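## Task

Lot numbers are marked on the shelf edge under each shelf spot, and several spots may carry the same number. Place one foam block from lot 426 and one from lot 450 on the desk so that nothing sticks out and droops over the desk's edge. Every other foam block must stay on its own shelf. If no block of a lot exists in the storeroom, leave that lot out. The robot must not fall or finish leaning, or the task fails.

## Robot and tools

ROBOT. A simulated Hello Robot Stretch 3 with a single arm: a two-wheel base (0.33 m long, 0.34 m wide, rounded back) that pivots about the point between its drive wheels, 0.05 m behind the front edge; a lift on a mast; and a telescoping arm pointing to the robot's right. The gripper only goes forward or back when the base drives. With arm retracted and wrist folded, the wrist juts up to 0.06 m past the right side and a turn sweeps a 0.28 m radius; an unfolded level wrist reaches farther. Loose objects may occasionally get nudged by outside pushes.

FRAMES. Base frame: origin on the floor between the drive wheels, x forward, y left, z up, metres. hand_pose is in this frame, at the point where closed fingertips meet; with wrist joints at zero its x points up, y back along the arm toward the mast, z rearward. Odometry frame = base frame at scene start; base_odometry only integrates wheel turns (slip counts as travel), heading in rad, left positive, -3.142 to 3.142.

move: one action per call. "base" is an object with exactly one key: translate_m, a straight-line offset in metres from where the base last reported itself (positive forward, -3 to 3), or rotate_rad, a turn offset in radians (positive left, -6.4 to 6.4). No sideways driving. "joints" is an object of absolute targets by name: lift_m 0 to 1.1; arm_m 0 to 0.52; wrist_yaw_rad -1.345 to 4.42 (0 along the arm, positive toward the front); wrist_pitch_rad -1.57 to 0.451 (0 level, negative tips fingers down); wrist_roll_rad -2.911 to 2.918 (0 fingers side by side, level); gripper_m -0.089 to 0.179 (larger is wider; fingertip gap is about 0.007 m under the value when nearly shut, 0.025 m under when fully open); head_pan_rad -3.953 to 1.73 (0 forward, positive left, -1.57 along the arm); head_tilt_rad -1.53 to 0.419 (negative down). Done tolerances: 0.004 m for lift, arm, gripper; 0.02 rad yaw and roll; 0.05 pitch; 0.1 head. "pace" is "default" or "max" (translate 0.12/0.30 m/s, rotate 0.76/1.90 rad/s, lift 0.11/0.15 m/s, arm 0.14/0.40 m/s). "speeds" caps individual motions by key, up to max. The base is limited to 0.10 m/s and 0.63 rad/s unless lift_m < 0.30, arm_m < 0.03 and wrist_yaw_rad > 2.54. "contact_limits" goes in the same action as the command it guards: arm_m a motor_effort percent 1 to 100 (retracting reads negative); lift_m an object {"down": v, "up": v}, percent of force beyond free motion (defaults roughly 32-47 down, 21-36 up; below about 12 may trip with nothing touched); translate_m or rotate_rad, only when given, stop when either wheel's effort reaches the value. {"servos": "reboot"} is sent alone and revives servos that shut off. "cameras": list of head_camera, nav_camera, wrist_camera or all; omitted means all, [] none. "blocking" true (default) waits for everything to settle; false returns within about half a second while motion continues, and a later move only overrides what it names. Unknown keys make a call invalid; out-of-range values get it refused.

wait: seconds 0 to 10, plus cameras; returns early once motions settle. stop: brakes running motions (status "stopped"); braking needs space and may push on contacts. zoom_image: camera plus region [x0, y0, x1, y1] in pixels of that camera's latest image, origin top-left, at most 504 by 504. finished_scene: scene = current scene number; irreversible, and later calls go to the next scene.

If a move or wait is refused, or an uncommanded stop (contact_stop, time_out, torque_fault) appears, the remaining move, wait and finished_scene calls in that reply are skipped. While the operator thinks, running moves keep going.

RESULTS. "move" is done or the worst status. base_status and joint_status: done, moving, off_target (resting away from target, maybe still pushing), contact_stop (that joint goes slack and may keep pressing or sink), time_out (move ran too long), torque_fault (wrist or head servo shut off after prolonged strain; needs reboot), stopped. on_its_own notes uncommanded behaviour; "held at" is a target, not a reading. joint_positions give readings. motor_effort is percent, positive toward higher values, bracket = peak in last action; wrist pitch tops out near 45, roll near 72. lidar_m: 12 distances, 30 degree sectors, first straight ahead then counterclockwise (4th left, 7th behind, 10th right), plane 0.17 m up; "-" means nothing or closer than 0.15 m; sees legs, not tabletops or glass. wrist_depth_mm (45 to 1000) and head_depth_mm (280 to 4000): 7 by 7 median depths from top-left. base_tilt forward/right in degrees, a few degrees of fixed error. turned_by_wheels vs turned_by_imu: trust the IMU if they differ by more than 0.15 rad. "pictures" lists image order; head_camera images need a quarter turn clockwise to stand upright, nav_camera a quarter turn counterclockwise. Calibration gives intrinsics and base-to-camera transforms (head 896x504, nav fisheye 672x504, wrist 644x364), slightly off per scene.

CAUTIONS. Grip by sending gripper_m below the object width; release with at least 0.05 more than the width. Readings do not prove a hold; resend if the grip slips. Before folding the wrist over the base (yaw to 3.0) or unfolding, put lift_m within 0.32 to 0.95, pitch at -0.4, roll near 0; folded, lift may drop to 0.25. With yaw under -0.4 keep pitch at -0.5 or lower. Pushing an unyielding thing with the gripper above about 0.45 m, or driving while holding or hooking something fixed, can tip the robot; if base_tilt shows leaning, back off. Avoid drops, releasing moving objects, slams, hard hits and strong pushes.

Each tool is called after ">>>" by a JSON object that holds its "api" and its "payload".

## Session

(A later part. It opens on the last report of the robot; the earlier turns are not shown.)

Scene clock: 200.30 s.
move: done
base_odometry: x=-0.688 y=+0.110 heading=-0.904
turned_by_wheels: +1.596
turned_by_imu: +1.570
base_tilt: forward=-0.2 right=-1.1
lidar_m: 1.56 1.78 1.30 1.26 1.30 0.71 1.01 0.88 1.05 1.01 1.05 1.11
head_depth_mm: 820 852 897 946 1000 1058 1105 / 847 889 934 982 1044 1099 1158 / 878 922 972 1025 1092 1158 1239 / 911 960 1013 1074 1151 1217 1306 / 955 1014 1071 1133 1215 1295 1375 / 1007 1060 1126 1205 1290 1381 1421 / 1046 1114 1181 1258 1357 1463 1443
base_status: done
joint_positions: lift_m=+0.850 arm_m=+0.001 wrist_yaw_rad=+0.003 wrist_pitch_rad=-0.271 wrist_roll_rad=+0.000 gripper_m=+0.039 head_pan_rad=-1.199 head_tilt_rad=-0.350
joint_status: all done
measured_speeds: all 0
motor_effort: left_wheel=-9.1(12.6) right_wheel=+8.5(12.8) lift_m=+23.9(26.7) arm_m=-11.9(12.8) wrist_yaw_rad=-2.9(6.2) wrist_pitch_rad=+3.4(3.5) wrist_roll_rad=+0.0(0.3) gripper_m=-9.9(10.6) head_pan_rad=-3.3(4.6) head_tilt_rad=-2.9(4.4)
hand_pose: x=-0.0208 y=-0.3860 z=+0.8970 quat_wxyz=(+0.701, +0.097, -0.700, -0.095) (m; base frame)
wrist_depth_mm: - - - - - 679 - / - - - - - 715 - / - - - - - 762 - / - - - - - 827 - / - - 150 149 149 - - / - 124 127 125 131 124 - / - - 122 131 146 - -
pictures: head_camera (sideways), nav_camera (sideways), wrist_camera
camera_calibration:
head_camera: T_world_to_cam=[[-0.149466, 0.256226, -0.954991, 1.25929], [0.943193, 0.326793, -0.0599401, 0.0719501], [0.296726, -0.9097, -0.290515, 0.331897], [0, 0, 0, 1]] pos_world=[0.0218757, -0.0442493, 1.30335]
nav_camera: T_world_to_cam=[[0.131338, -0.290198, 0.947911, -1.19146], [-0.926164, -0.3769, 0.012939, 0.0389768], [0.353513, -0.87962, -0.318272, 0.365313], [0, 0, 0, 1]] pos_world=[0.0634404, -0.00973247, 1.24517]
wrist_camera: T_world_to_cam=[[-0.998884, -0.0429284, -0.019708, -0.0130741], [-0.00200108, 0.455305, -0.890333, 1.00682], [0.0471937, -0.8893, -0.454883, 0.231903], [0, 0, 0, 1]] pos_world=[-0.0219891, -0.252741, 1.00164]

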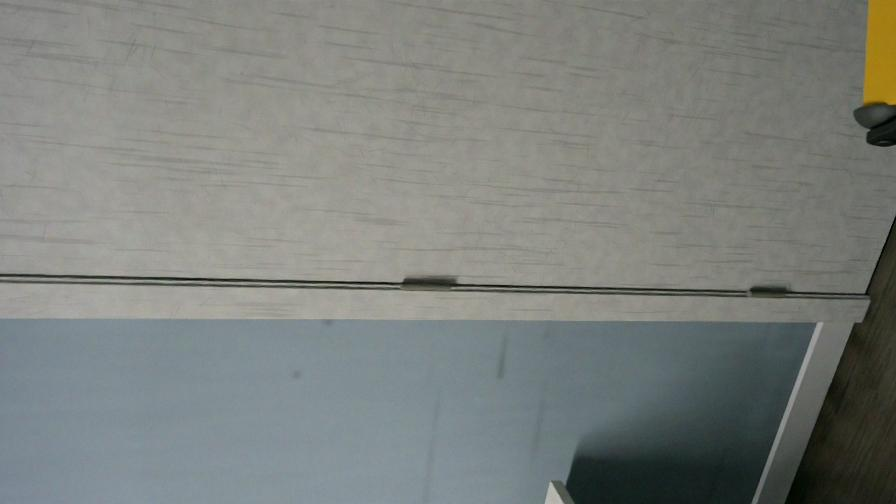

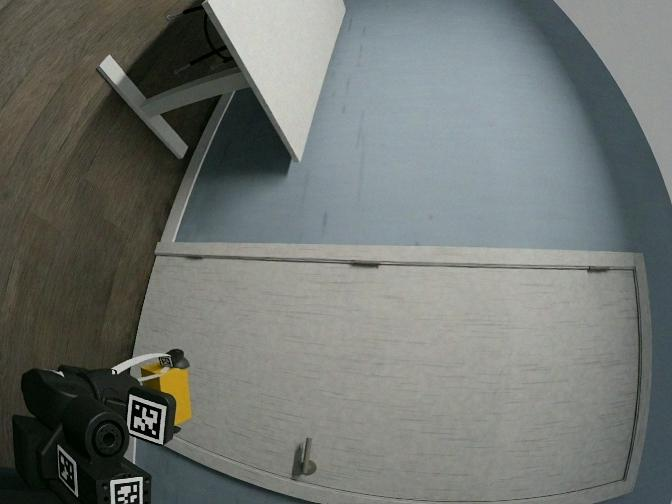

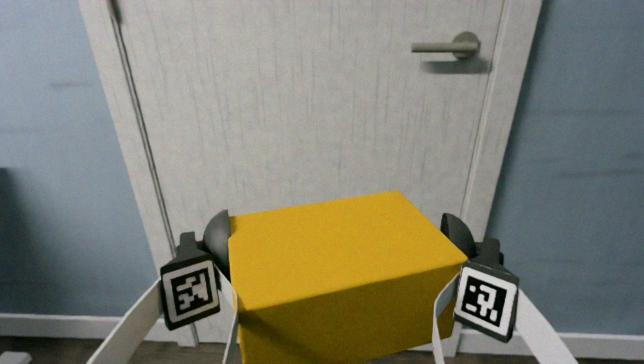

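>>> {"api": "move", "payload": {"joints": {"head_pan_rad":-0.5,"head_tilt_rad":-0.4}, "cameras": ["head_camera","nav_camera"]}}

Scene clock: 213.33 s.
move: done
base_odometry: x=-0.688 y=+0.110 heading=-0.904
turned_by_wheels: +0.000
turned_by_imu: +0.000
base_tilt: forward=-0.2 right=-1.3
lidar_m: 1.56 1.78 1.30 1.26 1.30 0.71 1.01 0.88 1.04 1.01 1.05 1.10
head_depth_mm: 1183 1218 1274 1310 1344 1408 1377 / 1346 1397 1442 1484 1519 1620 1419 / 1543 1629 1694 1658 1740 1780 1416 / 1867 1931 2046 1702 1224 1380 1411 / 2288 2426 2541 1671 1186 1761 1362 / 2930 3137 3352 1657 1121 1752 1390 / 2982 3139 3312 1776 2227 1727 1384
base_status: not commanded
joint_positions: lift_m=+0.850 arm_m=+0.001 wrist_yaw_rad=+0.003 wrist_pitch_rad=-0.271 wrist_roll_rad=+0.000 gripper_m=+0.039 head_pan_rad=-0.485 head_tilt_rad=-0.401
joint_status: all done
measured_speeds: all 0
motor_effort: left_wheel=-9.1(9.7) right_wheel=+8.3(9.0) lift_m=+24.1(24.4) arm_m=-10.1(11.0) wrist_yaw_rad=-2.3(4.1) wrist_pitch_rad=+3.5(3.5) wrist_roll_rad=+0.1(0.3) gripper_m=-10.0(10.4) head_pan_rad=+1.0(4.9) head_tilt_rad=-3.5(7.0)
hand_pose: x=-0.0208 y=-0.3860 z=+0.8970 quat_wxyz=(+0.701, +0.097, -0.700, -0.095) (m; base frame)
wrist_depth_mm: - - - - - 679 - / - - - - - 710 - / - - - - - 763 - / - - - - - 840 - / - - 150 150 149 - - / - 124 127 125 131 125 - / - - 122 130 146 - -
pictures: head_camera (sideways), nav_camera (sideways)
camera_calibration:
head_camera: T_world_to_cam=[[-0.323699, 0.1184, -0.938723, 1.23911], [0.496045, 0.866094, -0.0618114, 0.077052], [0.805704, -0.485657, -0.339085, 0.391982], [0, 0, 0, 1]] pos_world=[0.0470553, -0.0230756, 1.30086]
nav_camera: T_world_to_cam=[[0.331862, -0.155734, 0.930384, -1.16984], [-0.452553, -0.891654, 0.0121717, 0.0370767], [0.827686, -0.425088, -0.366384, 0.425054], [0, 0, 0, 1]] pos_world=[0.0531932, 0.0315611, 1.24368]

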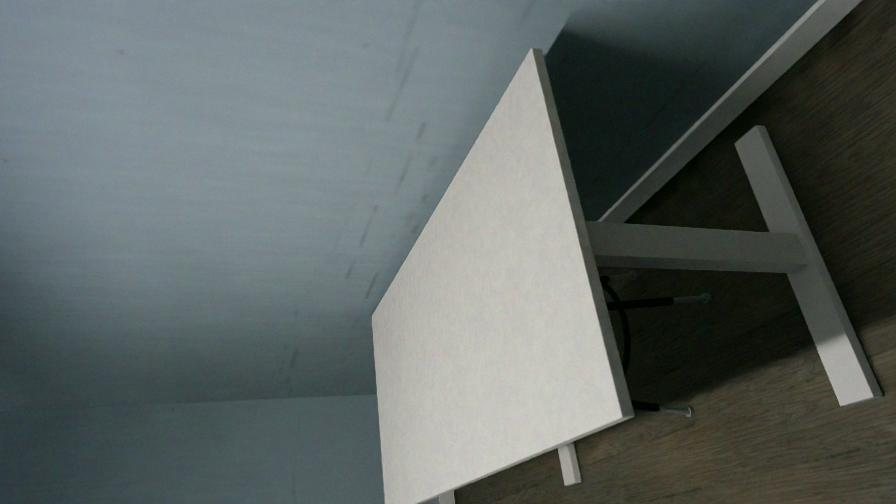

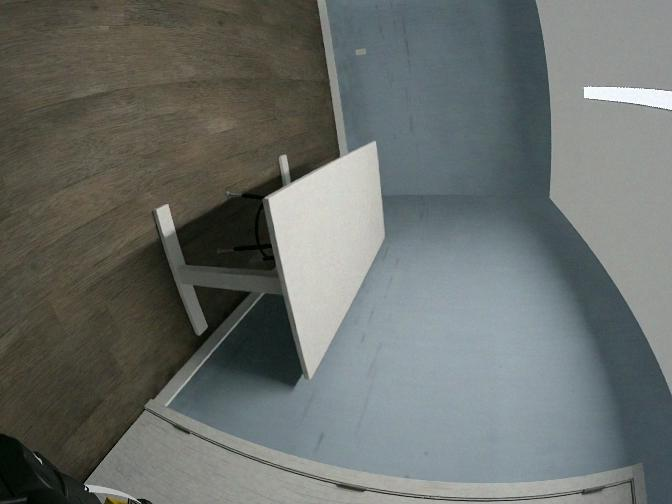

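>>> {"api": "move", "payload": {"base": {"rotate_rad":0.095}, "joints": {"lift_m":0.83}, "cameras": []}}

>>> {"api": "move", "payload": {"base": {"translate_m":1.2}, "joints": {"head_pan_rad":-1.57,"head_tilt_rad":-0.55}, "cameras": []}}

>>> {"api": "move", "payload": {"base": {"rotate_rad":-0.095}}}

Scene clock: 232.67 s.
move: done
base_odometry: x=-0.688 y=+0.110 heading=-0.810
turned_by_wheels: +0.095
turned_by_imu: +0.093
base_tilt: forward=-0.4 right=-1.1
lidar_m: 3.59 1.63 1.28 1.26 1.35 0.71 1.11 0.87 1.03 1.01 1.08 1.10
head_depth_mm: 1299 1336 1366 1414 1392 1518 1424 / 1501 1552 1598 1595 1602 1703 1412 / 1786 1850 1919 1719 1237 1644 1403 / 2193 2305 2396 1694 1207 1707 1373 / 2816 3069 3193 1665 1129 1766 1361 / 3054 3288 3464 1668 2041 1752 1395 / 2966 3092 3326 3335 2320 1748 1388
base_status: done
joint_positions: lift_m=+0.830 arm_m=+0.001 wrist_yaw_rad=+0.002 wrist_pitch_rad=-0.271 wrist_roll_rad=+0.000 gripper_m=+0.039 head_pan_rad=-0.500 head_tilt_rad=-0.401
joint_status: all done
measured_speeds: all 0
motor_effort: left_wheel=-8.8(12.5) right_wheel=+8.3(11.7) lift_m=+26.6(26.6) arm_m=-7.9(8.7) wrist_yaw_rad=-3.1(3.6) wrist_pitch_rad=+3.3(3.5) wrist_roll_rad=-0.3(0.3) gripper_m=-9.9(10.3) head_pan_rad=-3.1(3.6) head_tilt_rad=+0.9(0.9)
hand_pose: x=-0.0209 y=-0.3860 z=+0.8769 quat_wxyz=(+0.701, +0.097, -0.700, -0.095) (m; base frame)
wrist_depth_mm: - - - - - 627 634 / - - - - - - - / - - - - - 728 - / - - - - - 775 - / - - 150 149 149 809 - / - 124 127 125 132 - - / - - 123 130 146 - -
pictures: none
No camera images: "cameras" was empty.

Scene clock: 245.80 s.
move: done
base_odometry: x=+0.139 y=-0.759 heading=-0.810
turned_by_wheels: +0.000
turned_by_imu: +0.000
base_tilt: forward=-0.3 right=-1.3
lidar_m: 2.43 1.48 1.16 1.14 1.23 1.80 1.85 1.46 0.68 0.73 0.59 1.23
head_depth_mm: 917 989 1091 1186 894 701 575 / 924 1005 1101 1177 886 697 583 / 933 1014 1112 1180 878 500 363 / 942 1018 1124 1193 876 482 302 / 951 1032 1142 1189 865 642 562 / 957 1040 1142 1179 859 679 561 / 965 1053 1162 1163 856 672 573
base_status: done
joint_positions: lift_m=+0.830 arm_m=+0.001 wrist_yaw_rad=+0.002 wrist_pitch_rad=-0.271 wrist_roll_rad=+0.000 gripper_m=+0.039 head_pan_rad=-1.570 head_tilt_rad=-0.550
joint_status: all done
measured_speeds: all 0
motor_effort: left_wheel=-0.1(9.8) right_wheel=+9.6(13.7) lift_m=+24.6(30.0) arm_m=-1.7(8.2) wrist_yaw_rad=-2.3(4.5) wrist_pitch_rad=+3.4(3.5) wrist_roll_rad=-0.3(0.3) gripper_m=-10.3(10.6) head_pan_rad=+3.9(5.3) head_tilt_rad=-5.3(7.0)
hand_pose: x=-0.0209 y=-0.3860 z=+0.8770 quat_wxyz=(+0.701, +0.097, -0.700, -0.095) (m; base frame)
wrist_depth_mm: - - - - - - - / - - - - - - - / - - - - - - - / - - - - - - - / - - 150 150 149 - - / - - 127 125 131 - - / - - 121 131 144 118 -
pictures: none
No camera images: "cameras" was empty.

Scene clock: 246.80 s.
move: done
base_odometry: x=+0.139 y=-0.759 heading=-0.904
turned_by_wheels: -0.095
turned_by_imu: -0.093
base_tilt: forward=-0.3 right=-1.3
lidar_m: 2.43 1.62 1.19 1.14 1.18 1.63 1.85 1.59 0.68 0.68 0.59 1.23
head_depth_mm: 934 1024 1119 1245 970 697 576 / 936 1016 1123 1187 886 696 585 / 932 1020 1121 1187 881 500 363 / 935 1019 1118 1185 877 483 303 / 934 1017 1118 1191 866 642 562 / 934 1014 1111 1184 863 679 561 / 936 1019 1123 1169 856 674 557
base_status: done
joint_positions: lift_m=+0.830 arm_m=+0.001 wrist_yaw_rad=+0.002 wrist_pitch_rad=-0.271 wrist_roll_rad=+0.000 gripper_m=+0.039 head_pan_rad=-1.570 head_tilt_rad=-0.550
joint_status: not commanded
measured_speeds: all 0
motor_effort: left_wheel=+7.4(11.5) right_wheel=-10.1(10.9) lift_m=+24.4(25.2) arm_m=-1.2(2.3) wrist_yaw_rad=-2.0(3.7) wrist_pitch_rad=+3.5(3.5) wrist_roll_rad=+0.0(0.3) gripper_m=-10.0(10.5) head_pan_rad=+3.2(3.9) head_tilt_rad=-5.5(5.5)
hand_pose: x=-0.0209 y=-0.3860 z=+0.8770 quat_wxyz=(+0.701, +0.097, -0.700, -0.095) (m; base frame)
wrist_depth_mm: - - - - - - - / - - - - - - - / - - - - - - - / - - - - - - - / - - 150 150 149 - - / - - 127 125 132 - - / - - 121 131 144 117 -
pictures: head_camera (sideways), nav_camera (sideways), wrist_camera
camera_calibration:
head_camera: T_world_to_cam=[[-0.0467079, 0.476882, -0.877725, 1.15776], [0.997501, -0.0243674, -0.0663208, 0.0798409], [-0.0530151, -0.878629, -0.474552, 0.573527], [0, 0, 0, 1]] pos_world=[0.00484062, -0.0462514, 1.29366]
nav_camera: T_world_to_cam=[[0.0174301, -0.500136, 0.865772, -1.08358], [-0.999789, -0.0181538, 0.00964113, 0.0437662], [0.0108952, -0.865757, -0.500347, 0.604349], [0, 0, 0, 1]] pos_world=[0.0560594, -0.0179256, 1.2401]
wrist_camera: T_world_to_cam=[[-0.998903, -0.0425268, -0.0196185, -0.0134545], [-0.00189798, 0.45531, -0.890331, 0.989016], [0.0467954, -0.889317, -0.454891, 0.2228], [0, 0, 0, 1]] pos_world=[-0.0219887, -0.252741, 0.981638]

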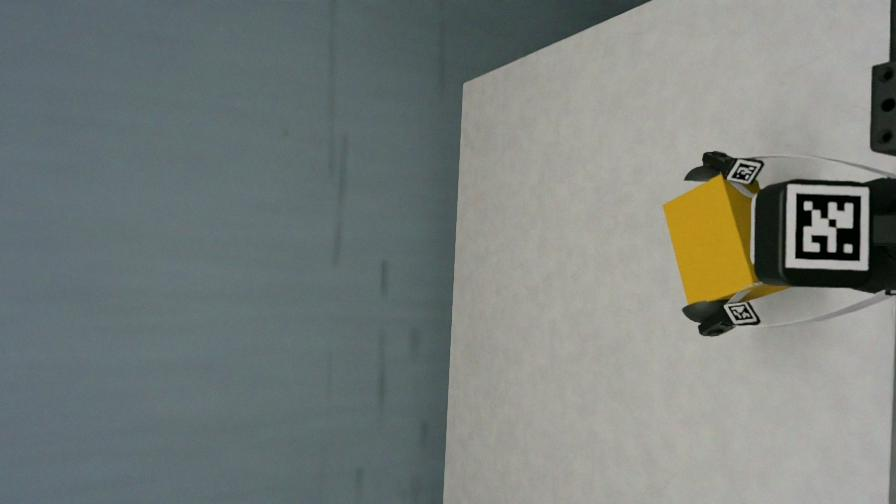

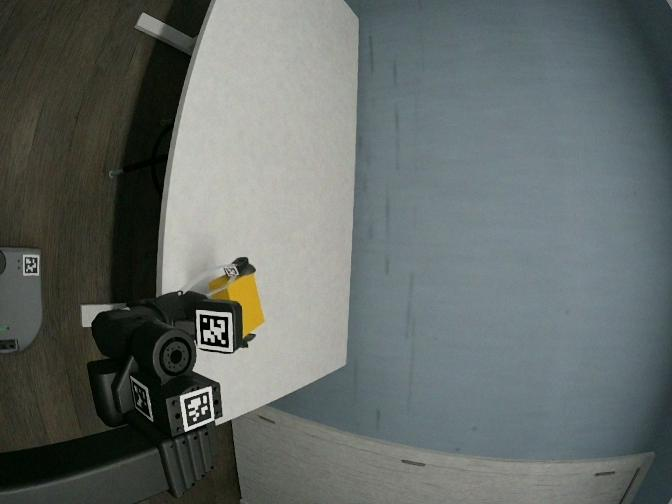

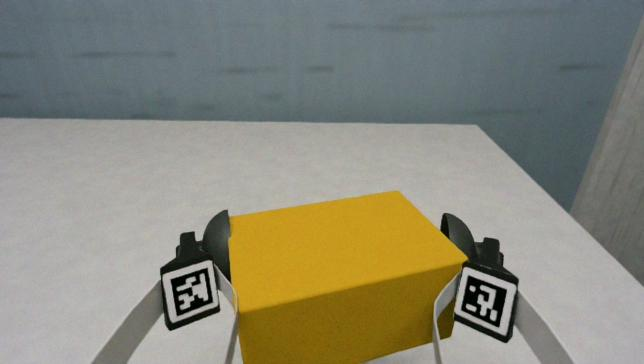

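>>> {"api": "move", "payload": {"joints": {"arm_m":0.08,"lift_m":0.8}, "cameras": []}}

>>> {"api": "move", "payload": {"joints": {"lift_m":0.725}, "speeds": {"lift_m":0.06}, "cameras": []}}

>>> {"api": "move", "payload": {"joints": {"lift_m":0.694}, "speeds": {"lift_m":0.025}, "contact_limits": {"lift_m":{"down":13}}, "cameras": ["head_camera","wrist_camera"]}}

Scene clock: 255.47 s.
move: done
base_odometry: x=+0.139 y=-0.759 heading=-0.904
turned_by_wheels: +0.000
turned_by_imu: +0.000
base_tilt: forward=-0.3 right=-1.2
lidar_m: 2.44 1.62 1.19 1.14 1.19 1.62 1.85 1.59 0.68 0.68 0.59 1.23
head_depth_mm: 932 1019 1124 1240 972 698 296 / 937 1022 1125 1189 888 695 288 / 935 1020 1117 1188 880 631 287 / 939 1015 1116 1189 875 387 301 / 936 1020 1119 1187 866 660 563 / 935 1017 1115 1187 858 678 560 / 928 1014 1122 1166 856 675 558
base_status: not commanded
joint_positions: lift_m=+0.800 arm_m=+0.080 wrist_yaw_rad=+0.002 wrist_pitch_rad=-0.271 wrist_roll_rad=+0.000 gripper_m=+0.039 head_pan_rad=-1.570 head_tilt_rad=-0.550
joint_status: all done
measured_speeds: all 0
motor_effort: left_wheel=+7.7(8.2) right_wheel=-9.9(10.6) lift_m=+25.1(26.3) arm_m=+12.8(14.6) wrist_yaw_rad=-2.8(4.0) wrist_pitch_rad=+3.4(3.5) wrist_roll_rad=-0.1(0.3) gripper_m=-9.9(10.4) head_pan_rad=+3.4(3.9) head_tilt_rad=-4.2(4.8)
hand_pose: x=-0.0209 y=-0.4654 z=+0.8470 quat_wxyz=(+0.701, +0.097, -0.700, -0.095) (m; base frame)
wrist_depth_mm: - - - - - - - / - - - - - - - / - - - - - - - / - - - - - - - / - - 150 150 149 - - / - - 127 125 132 - - / - - 121 131 144 117 -
pictures: none
No camera images: "cameras" was empty.

Scene clock: 257.30 s.
move: done
base_odometry: x=+0.139 y=-0.759 heading=-0.904
turned_by_wheels: +0.000
turned_by_imu: +0.000
base_tilt: forward=-0.4 right=-1.1
lidar_m: 2.43 1.61 1.18 1.14 1.19 1.63 1.84 1.59 0.68 0.68 0.58 1.23
head_depth_mm: 935 1020 1124 1249 972 699 575 / 933 1024 1119 1192 888 695 571 / 934 1015 1125 1188 878 691 349 / 934 1021 1123 1191 874 606 422 / 935 1021 1116 1183 867 680 562 / 934 1018 1124 1185 860 679 559 / 931 1012 1124 1173 853 675 559
base_status: not commanded
joint_positions: lift_m=+0.725 arm_m=+0.080 wrist_yaw_rad=+0.002 wrist_pitch_rad=-0.271 wrist_roll_rad=+0.000 gripper_m=+0.039 head_pan_rad=-1.570 head_tilt_rad=-0.550
joint_status: all done
measured_speeds: all 0
motor_effort: left_wheel=+8.0(8.3) right_wheel=-9.1(10.6) lift_m=+23.8(26.8) arm_m=+9.6(13.0) wrist_yaw_rad=-2.5(3.7) wrist_pitch_rad=+3.3(3.5) wrist_roll_rad=+0.2(0.3) gripper_m=-9.9(10.4) head_pan_rad=+3.1(3.7) head_tilt_rad=-4.0(4.6)
hand_pose: x=-0.0209 y=-0.4654 z=+0.7720 quat_wxyz=(+0.701, +0.097, -0.700, -0.095) (m; base frame)
wrist_depth_mm: - - - - - - - / - - - - - - - / - - - - - - - / - - - - - - - / - - 150 150 149 - - / - - 127 124 131 - - / - - 121 131 144 117 -
pictures: none
No camera images: "cameras" was empty.

Scene clock: 258.97 s.
move: done
base_odometry: x=+0.139 y=-0.759 heading=-0.905
turned_by_wheels: +0.000
turned_by_imu: +0.000
base_tilt: forward=-0.2 right=-1.2
lidar_m: 2.42 1.62 1.18 1.14 1.18 1.63 1.85 1.59 0.68 0.68 0.59 1.23
head_depth_mm: 940 1021 1129 1246 976 700 576 / 938 1022 1115 1191 886 696 572 / 935 1019 1124 1199 882 691 569 / 936 1018 1121 1192 875 632 434 / 937 1020 1117 1189 872 682 563 / 934 1019 1125 1186 859 680 560 / 930 1015 1118 1169 854 674 559
base_status: not commanded
joint_positions: lift_m=+0.694 arm_m=+0.080 wrist_yaw_rad=+0.002 wrist_pitch_rad=-0.235 wrist_roll_rad=+0.001 gripper_m=+0.039 head_pan_rad=-1.570 head_tilt_rad=-0.550
joint_status: all done
measured_speeds: all 0
motor_effort: left_wheel=+7.1(8.4) right_wheel=-8.6(10.4) lift_m=+21.3(27.0) arm_m=+8.3(10.8) wrist_yaw_rad=-1.9(3.6) wrist_pitch_rad=-3.1(3.7) wrist_roll_rad=-0.4(0.5) gripper_m=-10.1(10.7) head_pan_rad=+2.6(3.8) head_tilt_rad=-3.6(4.6)
contact_limits: lift_m down 13 (down: maximum 72; up: maximum 65)
hand_pose: x=-0.0209 y=-0.4686 z=+0.7496 quat_wxyz=(+0.702, +0.084, -0.702, -0.082) (m; base frame)
wrist_depth_mm: - - - - - - - / - - - - - - - / - - - - - - - / - - - - - - - / - - 150 150 150 - - / - - 126 124 131 - - / - - 120 129 143 117 -
pictures: head_camera (sideways), wrist_camera
camera_calibration:
head_camera: T_world_to_cam=[[-0.0467079, 0.476882, -0.877725, 1.15776], [0.997501, -0.0243674, -0.0663208, 0.0798409], [-0.0530151, -0.878629, -0.474552, 0.573527], [0, 0, 0, 1]] pos_world=[0.00484062, -0.0462514, 1.29366]
wrist_camera: T_world_to_cam=[[-0.99889, -0.042933, -0.019394, -0.0198329], [-0.000601733, 0.423267, -0.906005, 0.909948], [0.0471064, -0.904987, -0.422823, 0.060002], [0, 0, 0, 1]] pos_world=[-0.0220898, -0.331701, 0.849403]

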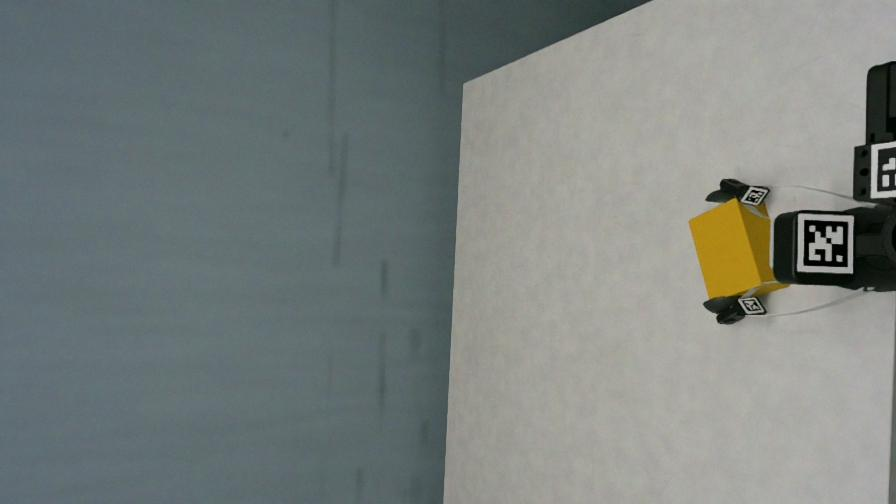

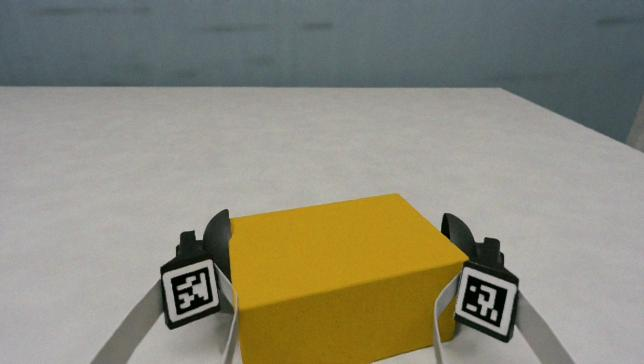

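>>> {"api": "move", "payload": {"joints": {"lift_m":0.701}, "cameras": []}}

>>> {"api": "move", "payload": {"joints": {"gripper_m":0.179}, "cameras": ["wrist_camera"]}}

>>> {"api": "move", "payload": {"joints": {"arm_m":0.0}, "cameras": []}}

>>> {"api": "move", "payload": {"joints": {"lift_m":0.8,"head_pan_rad":0.8,"head_tilt_rad":-0.35}}}

Scene clock: 269.67 s.
move: done
base_odometry: x=+0.139 y=-0.759 heading=-0.905
turned_by_wheels: +0.000
turned_by_imu: +0.000
base_tilt: forward=-0.4 right=-1.2
lidar_m: 2.43 1.62 1.19 1.14 1.19 1.63 1.85 1.59 0.68 0.68 0.58 1.23
head_depth_mm: 933 1017 1123 1248 974 701 574 / 931 1016 1122 1186 888 696 571 / 933 1016 1125 1188 881 689 568 / 934 1017 1118 1182 874 633 432 / 934 1017 1122 1186 865 681 562 / 935 1017 1117 1185 859 678 559 / 934 1017 1120 1174 856 675 558
base_status: not commanded
joint_positions: lift_m=+0.701 arm_m=+0.080 wrist_yaw_rad=+0.002 wrist_pitch_rad=-0.261 wrist_roll_rad=+0.001 gripper_m=+0.039 head_pan_rad=-1.570 head_tilt_rad=-0.550
joint_status: all done
measured_speeds: all 0
motor_effort: left_wheel=+6.7(7.5) right_wheel=-8.2(9.0) lift_m=+28.8(31.2) arm_m=+3.4(4.9) wrist_yaw_rad=-1.4(3.4) wrist_pitch_rad=+1.6(3.2) wrist_roll_rad=-0.6(0.7) gripper_m=-10.0(10.7) head_pan_rad=+3.0(3.5) head_tilt_rad=-2.6(3.7)
hand_pose: x=-0.0210 y=-0.4663 z=+0.7503 quat_wxyz=(+0.701, +0.093, -0.701, -0.092) (m; base frame)
wrist_depth_mm: - - - - - - - / - - - - - - - / - - - - - - - / - - - - - - - / - - 151 150 149 - - / - - 127 125 132 - - / - - 121 130 144 117 -
pictures: none
No camera images: "cameras" was empty.

Scene clock: 271.60 s.
move: done
base_odometry: x=+0.139 y=-0.759 heading=-0.905
turned_by_wheels: +0.000
turned_by_imu: +0.000
base_tilt: forward=-0.3 right=-1.2
lidar_m: 2.43 1.61 1.19 1.14 1.19 1.62 1.85 1.59 0.68 0.68 0.59 1.23
head_depth_mm: 937 1020 1123 1245 969 700 576 / 937 1020 1118 1187 888 694 572 / 938 1020 1124 1191 879 691 547 / 932 1018 1125 1187 874 633 433 / 934 1020 1120 1189 867 681 550 / 935 1019 1121 1186 862 678 560 / 931 1020 1118 1172 854 676 558
base_status: not commanded
joint_positions: lift_m=+0.701 arm_m=+0.080 wrist_yaw_rad=+0.001 wrist_pitch_rad=-0.263 wrist_roll_rad=+0.001 gripper_m=+0.179 head_pan_rad=-1.570 head_tilt_rad=-0.550
joint_status: all done
measured_speeds: all 0
motor_effort: left_wheel=+6.7(7.3) right_wheel=-8.4(9.2) lift_m=+28.6(30.1) arm_m=+0.8(4.0) wrist_yaw_rad=-0.5(4.2) wrist_pitch_rad=+1.9(2.1) wrist_roll_rad=-0.4(0.7) gripper_m=+0.4(83.0) head_pan_rad=+3.0(3.6) head_tilt_rad=-2.9(3.9)
hand_pose: x=-0.0213 y=-0.4661 z=+0.7498 quat_wxyz=(+0.701, +0.093, -0.701, -0.093) (m; base frame)
wrist_depth_mm: - - - - - - - / - - - - - - - / - - - - - - - / - - - - - - - / - 142 150 150 149 - - / - 126 122 127 131 - - / - - 122 131 145 - 105
pictures: wrist_camera
camera_calibration:
wrist_camera: T_world_to_cam=[[-0.99895, -0.0409877, -0.0204579, -0.0184127], [-0.0000867491, 0.448278, -0.893894, 0.911807], [0.0458095, -0.892954, -0.447811, 0.0867514], [0, 0, 0, 1]] pos_world=[-0.0222883, -0.332033, 0.853531]

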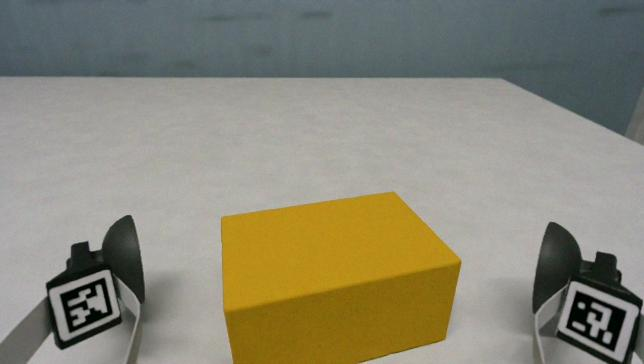

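Scene clock: 273.40 s.
move: done
base_odometry: x=+0.139 y=-0.759 heading=-0.905
turned_by_wheels: +0.000
turned_by_imu: +0.000
base_tilt: forward=-0.2 right=-1.1
lidar_m: 2.43 1.62 1.18 1.14 1.19 1.63 1.84 1.59 0.68 0.68 0.59 1.23
head_depth_mm: 934 1025 1121 1254 973 700 575 / 938 1022 1127 1187 887 694 570 / 937 1018 1122 1191 880 690 568 / 938 1018 1122 1191 874 635 567 / 934 1018 1119 1187 867 681 550 / 933 1016 1122 1185 863 678 559 / 934 1019 1114 1170 853 675 559
base_status: not commanded
joint_positions: lift_m=+0.701 arm_m=+0.001 wrist_yaw_rad=+0.001 wrist_pitch_rad=-0.263 wrist_roll_rad=+0.001 gripper_m=+0.179 head_pan_rad=-1.570 head_tilt_rad=-0.550
joint_status: all done
measured_speeds: all 0
motor_effort: left_wheel=+6.9(7.3) right_wheel=-8.3(8.8) lift_m=+27.9(28.6) arm_m=-12.4(13.9) wrist_yaw_rad=-1.7(2.6) wrist_pitch_rad=+2.0(2.1) wrist_roll_rad=-0.4(0.7) gripper_m=+0.8(1.1) head_pan_rad=+2.6(3.4) head_tilt_rad=-2.5(3.5)
hand_pose: x=-0.0213 y=-0.3867 z=+0.7497 quat_wxyz=(+0.701, +0.093, -0.701, -0.093) (m; base frame)
wrist_depth_mm: - - - - - - - / - - - - - - - / - - - - - - - / - - - 195 - - - / - 142 - 198 - - - / - 126 - - - - - / - - - - - - 105
pictures: none
No camera images: "cameras" was empty.

Scene clock: 276.00 s.
move: done
base_odometry: x=+0.139 y=-0.759 heading=-0.905
turned_by_wheels: +0.000
turned_by_imu: +0.000
base_tilt: forward=-0.3 right=-1.2
lidar_m: 2.43 1.62 1.19 1.14 1.19 1.63 1.85 1.59 0.68 0.68 0.59 1.23
head_depth_mm: 2307 2358 2462 2561 2541 1910 1488 / 2483 2545 2691 2767 2662 1898 1474 / 1504 1609 2783 3014 2492 1882 1467 / 1350 1442 1531 1645 1752 1804 1460 / 1227 1301 1375 1464 1553 1665 1459 / 1129 1186 1248 1322 1398 1502 1448 / 1046 1097 1145 1217 1277 1361 1384
base_status: not commanded
joint_positions: lift_m=+0.800 arm_m=+0.001 wrist_yaw_rad=+0.001 wrist_pitch_rad=-0.264 wrist_roll_rad=+0.001 gripper_m=+0.179 head_pan_rad=+0.808 head_tilt_rad=-0.350
joint_status: all done
measured_speeds: translate_m=+0.000 rotate_rad=+0.000 lift_m=+0.000 arm_m=+0.000 wrist_yaw_rad=+0.000 wrist_pitch_rad=+0.000 wrist_roll_rad=+0.000 head_pan_rad=-0.024 head_tilt_rad=+0.000
motor_effort: left_wheel=+7.3(7.3) right_wheel=-8.1(8.9) lift_m=+29.7(32.3) arm_m=-10.5(12.7) wrist_yaw_rad=-0.2(2.5) wrist_pitch_rad=+2.1(2.3) wrist_roll_rad=-0.6(0.6) gripper_m=+0.8(1.1) head_pan_rad=-3.1(6.2) head_tilt_rad=+5.2(9.0)
hand_pose: x=-0.0213 y=-0.3866 z=+0.8485 quat_wxyz=(+0.701, +0.094, -0.701, -0.093) (m; base frame)
wrist_depth_mm: - - - - - - - / - - - - - - - / - - - - - - - / - - - - - - - / - 142 - - - - 407 / - 126 - - - - - / - - - - - - 105
pictures: head_camera (sideways), nav_camera (sideways), wrist_camera
camera_calibration:
head_camera: T_world_to_cam=[[-0.168867, -0.243762, -0.95502, 1.25945], [-0.695182, 0.716332, -0.0599161, 0.0819243], [0.698717, 0.653795, -0.290424, 0.329295], [0, 0, 0, 1]] pos_world=[0.0395488, 0.0330305, 1.30335]
nav_camera: T_world_to_cam=[[0.207321, 0.241714, 0.947941, -1.19197], [0.733367, -0.67971, 0.0129264, 0.028862], [0.64745, 0.692508, -0.318183, 0.363369], [0, 0, 0, 1]] pos_world=[-0.00930878, 0.0560986, 1.24517]
wrist_camera: T_world_to_cam=[[-0.99895, -0.0409606, -0.020513, -0.0130778], [-0.0000869137, 0.449478, -0.893291, 0.964262], [0.0458099, -0.892352, -0.44901, 0.203189], [0, 0, 0, 1]] pos_world=[-0.0222883, -0.252635, 0.952332]

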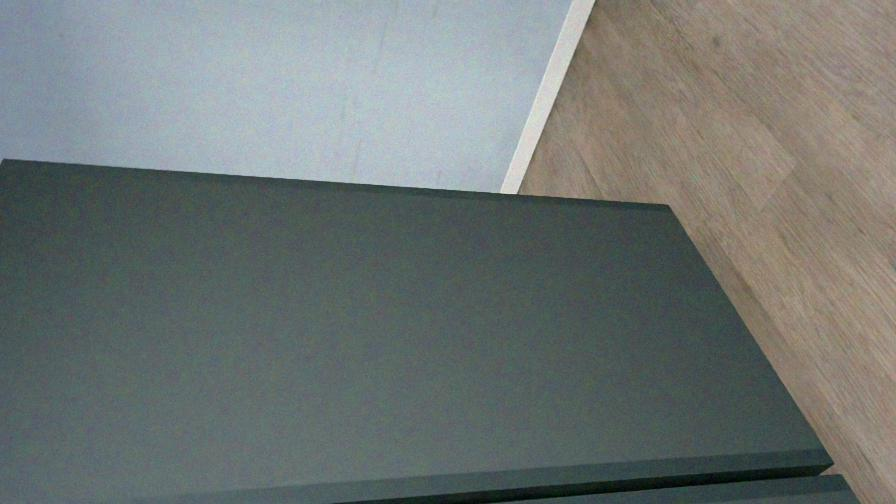

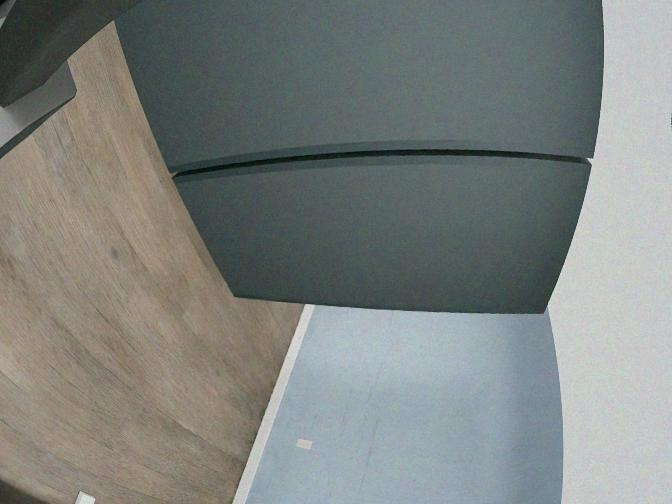

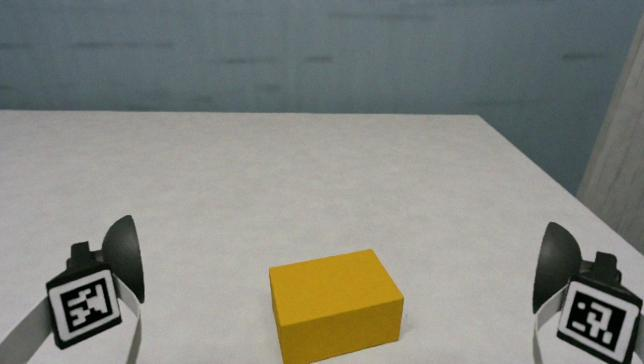

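>>> {"api": "move", "payload": {"base": {"translate_m":1.2}, "joints": {"wrist_yaw_rad":1.5,"head_pan_rad":0.9,"head_tilt_rad":-0.35}, "cameras": []}}

>>> {"api": "move", "payload": {"base": {"translate_m":0.77}, "cameras": ["nav_camera"]}}

Scene clock: 303.40 s.
move: done
base_odometry: x=+0.881 y=-1.703 heading=-0.905
turned_by_wheels: +0.000
turned_by_imu: +0.000
base_tilt: forward=-0.4 right=-1.4
lidar_m: 1.24 1.30 1.77 1.14 1.18 1.62 3.01 0.97 0.90 0.70 1.19 1.29
head_depth_mm: 1233 1273 1318 1362 1417 1475 1454 / 1348 1409 1456 1521 1587 1650 1484 / 1509 1559 1634 1709 1793 1813 1468 / 1698 1760 1855 1964 2075 1877 1461 / 1923 2036 2150 2299 2333 1854 1457 / 2241 2398 2583 2744 2580 1851 1451 / 2295 2395 2535 2634 2552 1843 1461
base_status: done
joint_positions: lift_m=+0.800 arm_m=+0.001 wrist_yaw_rad=+1.497 wrist_pitch_rad=-0.264 wrist_roll_rad=+0.001 gripper_m=+0.179 head_pan_rad=+0.900 head_tilt_rad=-0.350
joint_status: all done
measured_speeds: all 0
motor_effort: left_wheel=+2.8(12.2) right_wheel=+7.3(10.6) lift_m=+24.0(29.9) arm_m=+0.9(8.8) wrist_yaw_rad=+3.2(5.8) wrist_pitch_rad=+2.1(2.3) wrist_roll_rad=-0.3(0.9) gripper_m=+0.5(1.5) head_pan_rad=+2.8(4.3) head_tilt_rad=+4.4(7.5)
hand_pose: x=+0.2190 y=-0.1634 z=+0.8485 quat_wxyz=(+0.577, +0.545, -0.450, +0.408) (m; base frame)
wrist_depth_mm: - - - - - - - / - - - - - - - / - - - - - - - / - - - - - - - / - - - - - - - / 123 - - - - - - / - - - - - - 105
pictures: none
No camera images: "cameras" was empty.

Scene clock: 312.23 s.
move: done
base_odometry: x=+1.357 y=-2.308 heading=-0.905
turned_by_wheels: +0.000
turned_by_imu: +0.001
base_tilt: forward=-0.4 right=-1.1
lidar_m: 0.48 0.50 0.68 1.89 1.43 1.62 3.77 1.13 1.19 1.14 0.68 0.50
head_depth_mm: 456 471 488 506 525 546 570 / 502 521 540 563 588 613 642 / 557 581 607 634 665 700 739 / 629 658 690 728 769 815 863 / 719 757 806 854 910 973 1049 / 839 894 962 1035 1113 1209 1313 / 1006 1092 1185 1294 1437 1598 1448
base_status: done
joint_positions: lift_m=+0.800 arm_m=+0.001 wrist_yaw_rad=+1.497 wrist_pitch_rad=-0.264 wrist_roll_rad=+0.001 gripper_m=+0.179 head_pan_rad=+0.900 head_tilt_rad=-0.350
joint_status: not commanded
measured_speeds: all 0
motor_effort: left_wheel=+5.5(11.9) right_wheel=+4.5(12.2) lift_m=+25.4(25.9) arm_m=+6.5(7.2) wrist_yaw_rad=+3.4(3.5) wrist_pitch_rad=+2.2(2.3) wrist_roll_rad=-0.6(0.8) gripper_m=+0.0(1.4) head_pan_rad=+2.8(4.1) head_tilt_rad=+4.3(5.2)
hand_pose: x=+0.2190 y=-0.1634 z=+0.8485 quat_wxyz=(+0.577, +0.545, -0.450, +0.408) (m; base frame)
wrist_depth_mm: - - - - - - - / - - - - - - - / - - - - - - - / - - - - - - - / - 142 - - - - - / - 126 - - - - - / - - - - - - 105
pictures: nav_camera (sideways)
camera_calibration:
nav_camera: T_world_to_cam=[[0.18425, 0.259589, 0.94798, -1.19187], [0.79252, -0.609709, 0.0129241, 0.028451], [0.581346, 0.748912, -0.318069, 0.363663], [0, 0, 0, 1]] pos_world=[-0.0143604, 0.0543911, 1.24517]

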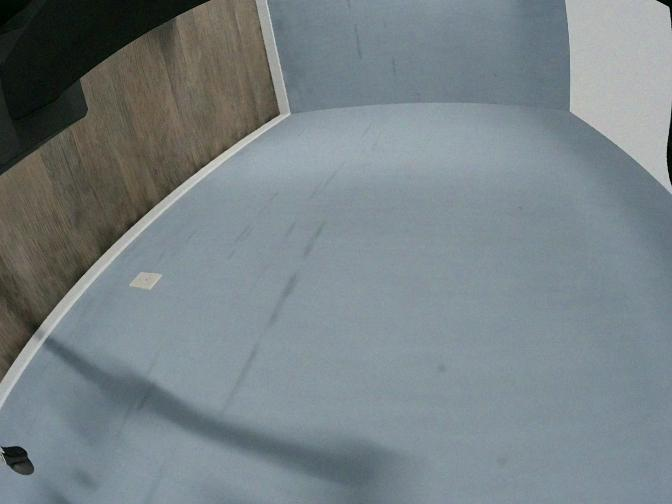

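>>> {"api": "move", "payload": {"base": {"rotate_rad":1.596}, "joints": {"head_pan_rad":0.3,"head_tilt_rad":-0.4}, "cameras": ["nav_camera","head_camera"]}}

Scene clock: 331.57 s.
move: done
base_odometry: x=+1.357 y=-2.308 heading=+0.691
turned_by_wheels: +1.596
turned_by_imu: +1.570
base_tilt: forward=-0.2 right=-1.3
lidar_m: 1.97 1.26 1.64 3.77 1.13 1.18 1.15 0.67 0.50 0.48 0.50 0.69
head_depth_mm: 2092 2218 2354 2514 2458 1810 1426 / 2166 2319 2436 2584 2446 1781 1422 / 2235 2362 2511 2666 2434 1776 1416 / 2252 2413 2557 2748 2289 1777 1409 / 1139 1209 1290 1387 1491 1582 1402 / 1055 1128 1210 1300 1410 1537 1395 / 1094 1168 1253 1356 1469 1591 1387
base_status: done
joint_positions: lift_m=+0.800 arm_m=+0.001 wrist_yaw_rad=+1.497 wrist_pitch_rad=-0.264 wrist_roll_rad=+0.001 gripper_m=+0.179 head_pan_rad=+0.300 head_tilt_rad=-0.400
joint_status: all done
measured_speeds: all 0
motor_effort: left_wheel=-9.3(13.3) right_wheel=+9.0(11.8) lift_m=+26.7(26.7) arm_m=+2.5(10.0) wrist_yaw_rad=+1.9(3.2) wrist_pitch_rad=+2.2(2.3) wrist_roll_rad=-0.6(0.7) gripper_m=+0.3(1.2) head_pan_rad=+3.8(5.0) head_tilt_rad=-3.9(6.6)
hand_pose: x=+0.2190 y=-0.1634 z=+0.8485 quat_wxyz=(+0.577, +0.545, -0.450, +0.409) (m; base frame)
wrist_depth_mm: - - - - - - - / - - - - - - - / - - - - - - - / - - - - - - - / - - - - - - - / 123 - - - - - - / - - - - - - 105
pictures: head_camera (sideways), nav_camera (sideways)
camera_calibration:
head_camera: T_world_to_cam=[[-0.311427, -0.144654, -0.939196, 1.23967], [-0.261073, 0.963339, -0.0618035, 0.0816644], [0.913703, 0.225951, -0.337775, 0.389673], [0, 0, 0, 1]] pos_world=[0.0513417, 0.0126055, 1.30096]
nav_camera: T_world_to_cam=[[0.343693, 0.123991, 0.930861, -1.17051], [0.310012, -0.950655, 0.0121649, 0.0324639], [0.886436, 0.284397, -0.365172, 0.423085], [0, 0, 0, 1]] pos_world=[0.0171947, 0.055671, 1.24369]

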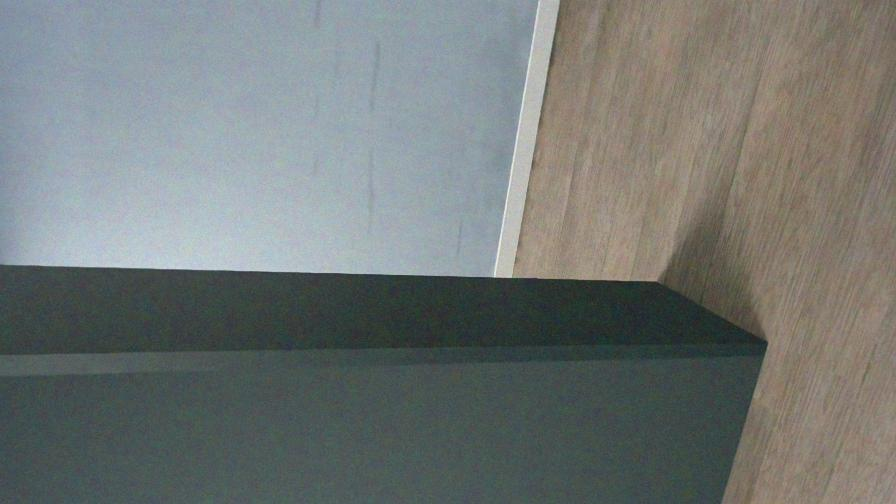

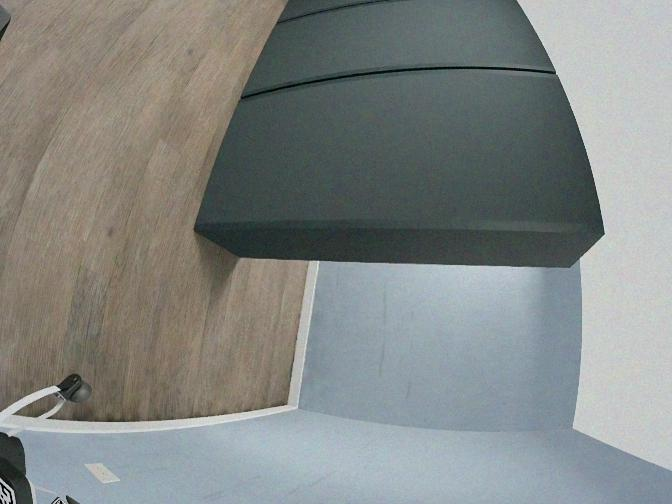

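>>> {"api": "move", "payload": {"base": {"translate_m":1.3}, "joints": {"head_pan_rad":1.5,"head_tilt_rad":-0.35}, "cameras": ["nav_camera"]}}

Scene clock: 361.50 s.
move: done
base_odometry: x=+2.359 y=-1.480 heading=+0.691
turned_by_wheels: +0.000
turned_by_imu: +0.000
base_tilt: forward=-0.2 right=-1.2
lidar_m: 1.31 1.36 0.54 0.52 0.54 2.17 1.86 0.70 0.52 0.50 0.52 0.72
head_depth_mm: 429 454 482 513 549 589 642 / 426 450 478 509 543 584 631 / 423 446 474 505 538 578 623 / 420 444 470 500 535 573 616 / 416 441 466 494 528 566 609 / 414 436 462 491 524 561 604 / 412 434 459 487 520 562 612
base_status: done
joint_positions: lift_m=+0.800 arm_m=+0.001 wrist_yaw_rad=+1.497 wrist_pitch_rad=-0.264 wrist_roll_rad=+0.001 gripper_m=+0.179 head_pan_rad=+1.500 head_tilt_rad=-0.350
joint_status: all done
measured_speeds: all 0
motor_effort: left_wheel=+2.6(9.6) right_wheel=+7.2(14.1) lift_m=+28.7(29.4) arm_m=+0.0(12.5) wrist_yaw_rad=+1.9(3.6) wrist_pitch_rad=+2.1(2.3) wrist_roll_rad=-0.3(0.8) gripper_m=+1.0(1.3) head_pan_rad=-2.8(5.6) head_tilt_rad=+5.0(7.9)
hand_pose: x=+0.2190 y=-0.1634 z=+0.8485 quat_wxyz=(+0.577, +0.545, -0.450, +0.409) (m; base frame)
wrist_depth_mm: - - - - - - - / - - - - - - - / - - - - - - - / - - - - - - - / - - - - - - - / 123 - - - - - - / - - - - - - 105
pictures: nav_camera (sideways)
camera_calibration:
nav_camera: T_world_to_cam=[[0.0055211, 0.318397, 0.947941, -1.19073], [0.998359, -0.0557809, 0.0129211, 0.0272661], [0.0569911, 0.946315, -0.318183, 0.367021], [0, 0, 0, 1]] pos_world=[-0.0415642, 0.0333267, 1.24517]

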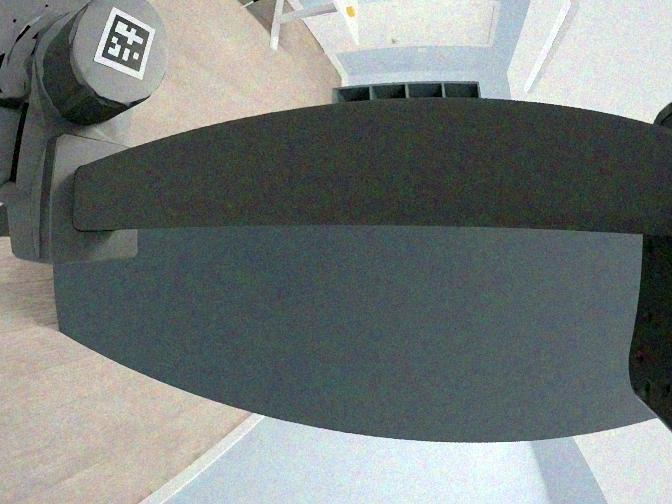

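>>> {"api": "move", "payload": {"base": {"translate_m":0.8}, "cameras": ["nav_camera"]}}

>>> {"api": "move", "payload": {"base": {"rotate_rad":-1.596}, "joints": {"head_pan_rad":-2.3,"head_tilt_rad":-0.3}, "cameras": ["nav_camera","head_camera"]}}

Scene clock: 377.57 s.
move: done
base_odometry: x=+2.975 y=-0.970 heading=+0.691
turned_by_wheels: +0.000
turned_by_imu: +0.000
base_tilt: forward=-0.2 right=-1.2
lidar_m: 0.52 0.54 0.75 2.14 0.71 0.73 1.90 0.71 0.53 0.51 0.53 0.54
head_depth_mm: 1220 1206 1196 1194 1184 1176 1178 / 1671 1670 1641 1614 1611 1592 1439 / 2700 2651 2596 2557 2369 1889 1479 / 3643 3842 - - 2599 1883 1463 / 3627 3833 - - 2607 1865 1458 / 3524 3656 3185 3258 2474 1868 1448 / 1974 2044 2156 2258 2265 1773 1449
base_status: done
joint_positions: lift_m=+0.800 arm_m=+0.001 wrist_yaw_rad=+1.497 wrist_pitch_rad=-0.264 wrist_roll_rad=+0.001 gripper_m=+0.179 head_pan_rad=+1.500 head_tilt_rad=-0.350
joint_status: not commanded
measured_speeds: all 0
motor_effort: left_wheel=+1.8(10.4) right_wheel=+7.9(14.1) lift_m=+29.3(30.4) arm_m=+11.7(12.2) wrist_yaw_rad=+2.5(4.0) wrist_pitch_rad=+2.2(2.3) wrist_roll_rad=-0.5(0.7) gripper_m=+0.7(1.3) head_pan_rad=-2.9(3.8) head_tilt_rad=+4.8(6.0)
hand_pose: x=+0.2190 y=-0.1634 z=+0.8485 quat_wxyz=(+0.577, +0.545, -0.450, +0.409) (m; base frame)
wrist_depth_mm: 388 390 394 391 394 395 396 / 412 420 418 420 423 421 423 / 445 447 446 449 448 450 453 / 474 476 481 481 482 486 488 / 504 503 518 521 525 517 - / - 140 - - - - - / - - - - - - 105
pictures: nav_camera (sideways)
camera_calibration:
nav_camera: T_world_to_cam=[[0.0055211, 0.318397, 0.947941, -1.19073], [0.998359, -0.0557809, 0.0129211, 0.0272661], [0.0569911, 0.946315, -0.318183, 0.367021], [0, 0, 0, 1]] pos_world=[-0.0415642, 0.0333267, 1.24517]

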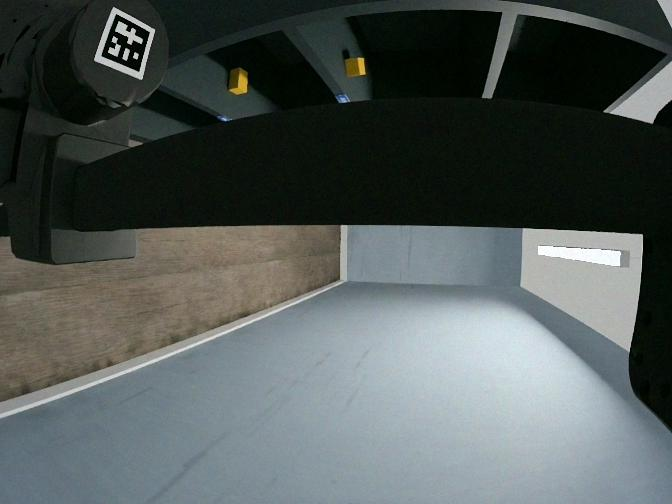

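Scene clock: 381.20 s.
move: done
base_odometry: x=+2.975 y=-0.970 heading=-0.905
turned_by_wheels: -1.596
turned_by_imu: -1.570
base_tilt: forward=-0.2 right=-1.2
lidar_m: 0.51 0.53 0.54 0.52 0.54 0.74 2.06 0.71 0.73 1.96 0.72 0.53
head_depth_mm: 1331 1321 1421 1379 1490 1345 1470 / 1332 1261 1505 1364 1565 1203 1415 / 614 647 1360 1078 897 1157 988 / 648 672 700 732 763 800 844 / 728 762 798 837 880 929 978 / 836 881 928 978 1042 1104 1179 / 2960 3066 3215 3318 2840 1972 1525
base_status: done
joint_positions: lift_m=+0.800 arm_m=+0.001 wrist_yaw_rad=+1.497 wrist_pitch_rad=-0.264 wrist_roll_rad=+0.001 gripper_m=+0.179 head_pan_rad=-2.304 head_tilt_rad=-0.298
joint_status: all done
measured_speeds: all 0
motor_effort: left_wheel=+7.8(12.1) right_wheel=-11.1(13.0) lift_m=+28.9(29.7) arm_m=+5.0(12.7) wrist_yaw_rad=+1.6(3.4) wrist_pitch_rad=+2.1(2.3) wrist_roll_rad=-0.6(0.7) gripper_m=+0.5(1.1) head_pan_rad=+3.6(5.0) head_tilt_rad=+0.9(8.0)
hand_pose: x=+0.2190 y=-0.1633 z=+0.8485 quat_wxyz=(+0.577, +0.546, -0.450, +0.409) (m; base frame)
wrist_depth_mm: - - - - - - - / - - - - - - - / - - - - - - - / - - - - - - - / - 142 - - - - - / - 126 - - - - - / - - - - - - 105
pictures: head_camera (sideways), nav_camera (sideways)
camera_calibration:
head_camera: T_world_to_cam=[[0.128395, 0.211614, -0.968883, 1.27575], [0.713728, -0.698027, -0.0578738, 0.0706317], [-0.688554, -0.684089, -0.240658, 0.273012], [0, 0, 0, 1]] pos_world=[-0.0262291, -0.0338998, 1.30585]
nav_camera: T_world_to_cam=[[-0.167094, -0.210965, 0.963106, -1.20949], [-0.752439, 0.65852, 0.0137021, 0.0368976], [-0.637115, -0.722389, -0.268773, 0.306921], [0, 0, 0, 1]] pos_world=[0.0212083, -0.0577419, 1.24686]

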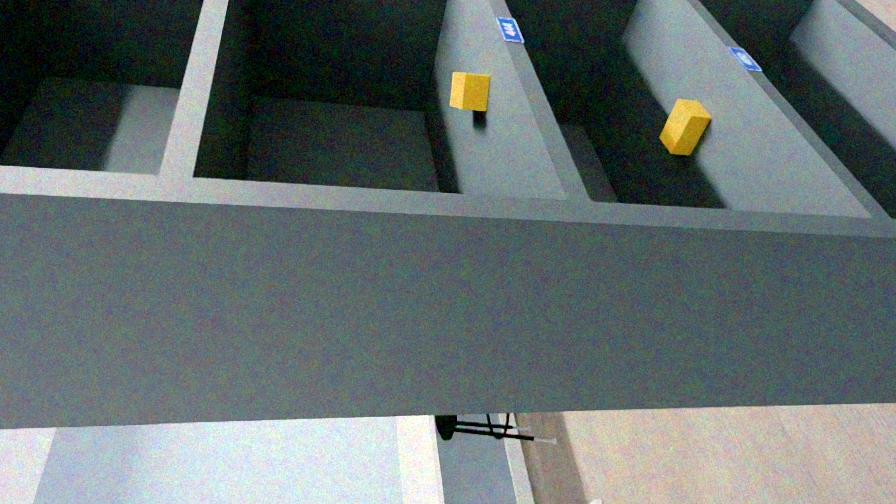

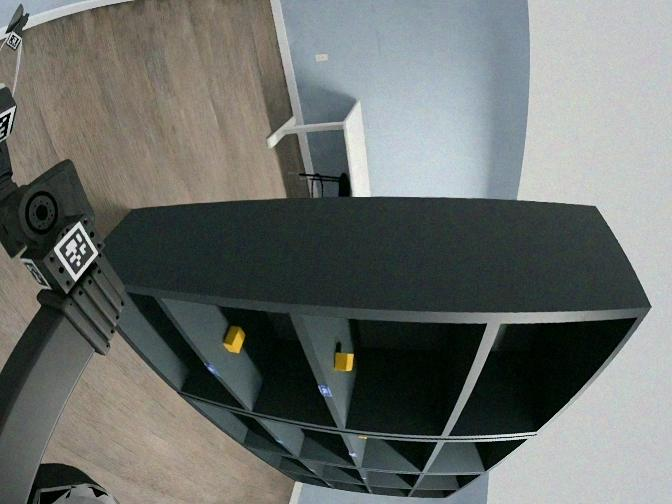

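>>> {"api": "zoom_image", "payload": {"camera": "head_camera", "region": [480, 0, 800, 100]}}

>>> {"api": "move", "payload": {"base": {"translate_m":-0.95}, "joints": {"head_pan_rad":-1.9,"head_tilt_rad":-0.35}, "cameras": ["head_camera"]}}

Scaled by 1.575 from the camera's 896x504 image, which has a finer 1280x720 frame.

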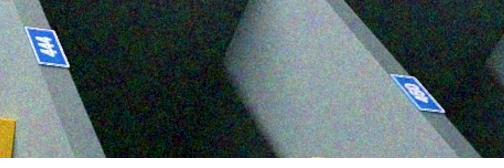

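Scene clock: 397.03 s.
move: done
base_odometry: x=+2.388 y=-0.223 heading=-0.905
turned_by_wheels: +0.000
turned_by_imu: -0.001
base_tilt: forward=-0.3 right=-1.2
lidar_m: 1.45 0.74 0.54 0.52 0.54 0.74 2.08 0.70 0.66 0.94 0.63 1.50
head_depth_mm: 582 628 642 652 648 694 744 / 482 723 768 783 659 824 831 / 488 849 939 925 649 1002 873 / 445 876 937 985 646 1075 875 / 408 845 899 940 641 1038 871 / 409 818 867 900 602 990 864 / 380 789 833 873 572 516 862
base_status: done
joint_positions: lift_m=+0.800 arm_m=+0.001 wrist_yaw_rad=+1.497 wrist_pitch_rad=-0.264 wrist_roll_rad=+0.001 gripper_m=+0.179 head_pan_rad=-1.900 head_tilt_rad=-0.350
joint_status: all done
measured_speeds: all 0
motor_effort: left_wheel=-1.6(9.5) right_wheel=-9.7(15.9) lift_m=+28.1(29.3) arm_m=-9.7(13.0) wrist_yaw_rad=+2.7(3.3) wrist_pitch_rad=+2.1(2.3) wrist_roll_rad=-0.2(0.8) gripper_m=+0.8(1.4) head_pan_rad=-2.7(4.9) head_tilt_rad=-3.4(7.9)
hand_pose: x=+0.2190 y=-0.1633 z=+0.8485 quat_wxyz=(+0.577, +0.546, -0.450, +0.409) (m; base frame)
wrist_depth_mm: - - - - - - - / - - - - - - - / - - - - - - - / - - - - - - - / - - - - - - 394 / - - - - - - - / - - - - - - 105
pictures: head_camera (sideways)
camera_calibration:
head_camera: T_world_to_cam=[[0.0509344, 0.29213, -0.955021, 1.2581], [0.931643, -0.358396, -0.0599417, 0.0720309], [-0.359787, -0.886686, -0.290416, 0.335784], [0, 0, 0, 1]] pos_world=[-0.0103769, -0.0439782, 1.30335]

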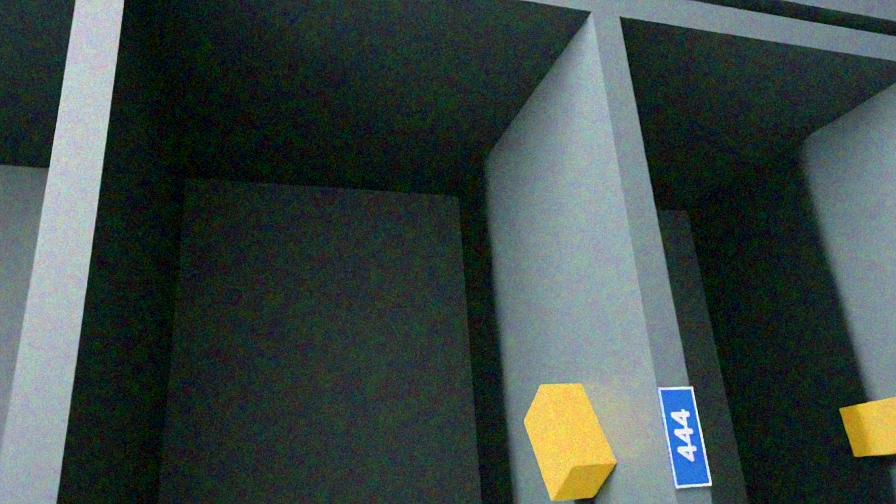

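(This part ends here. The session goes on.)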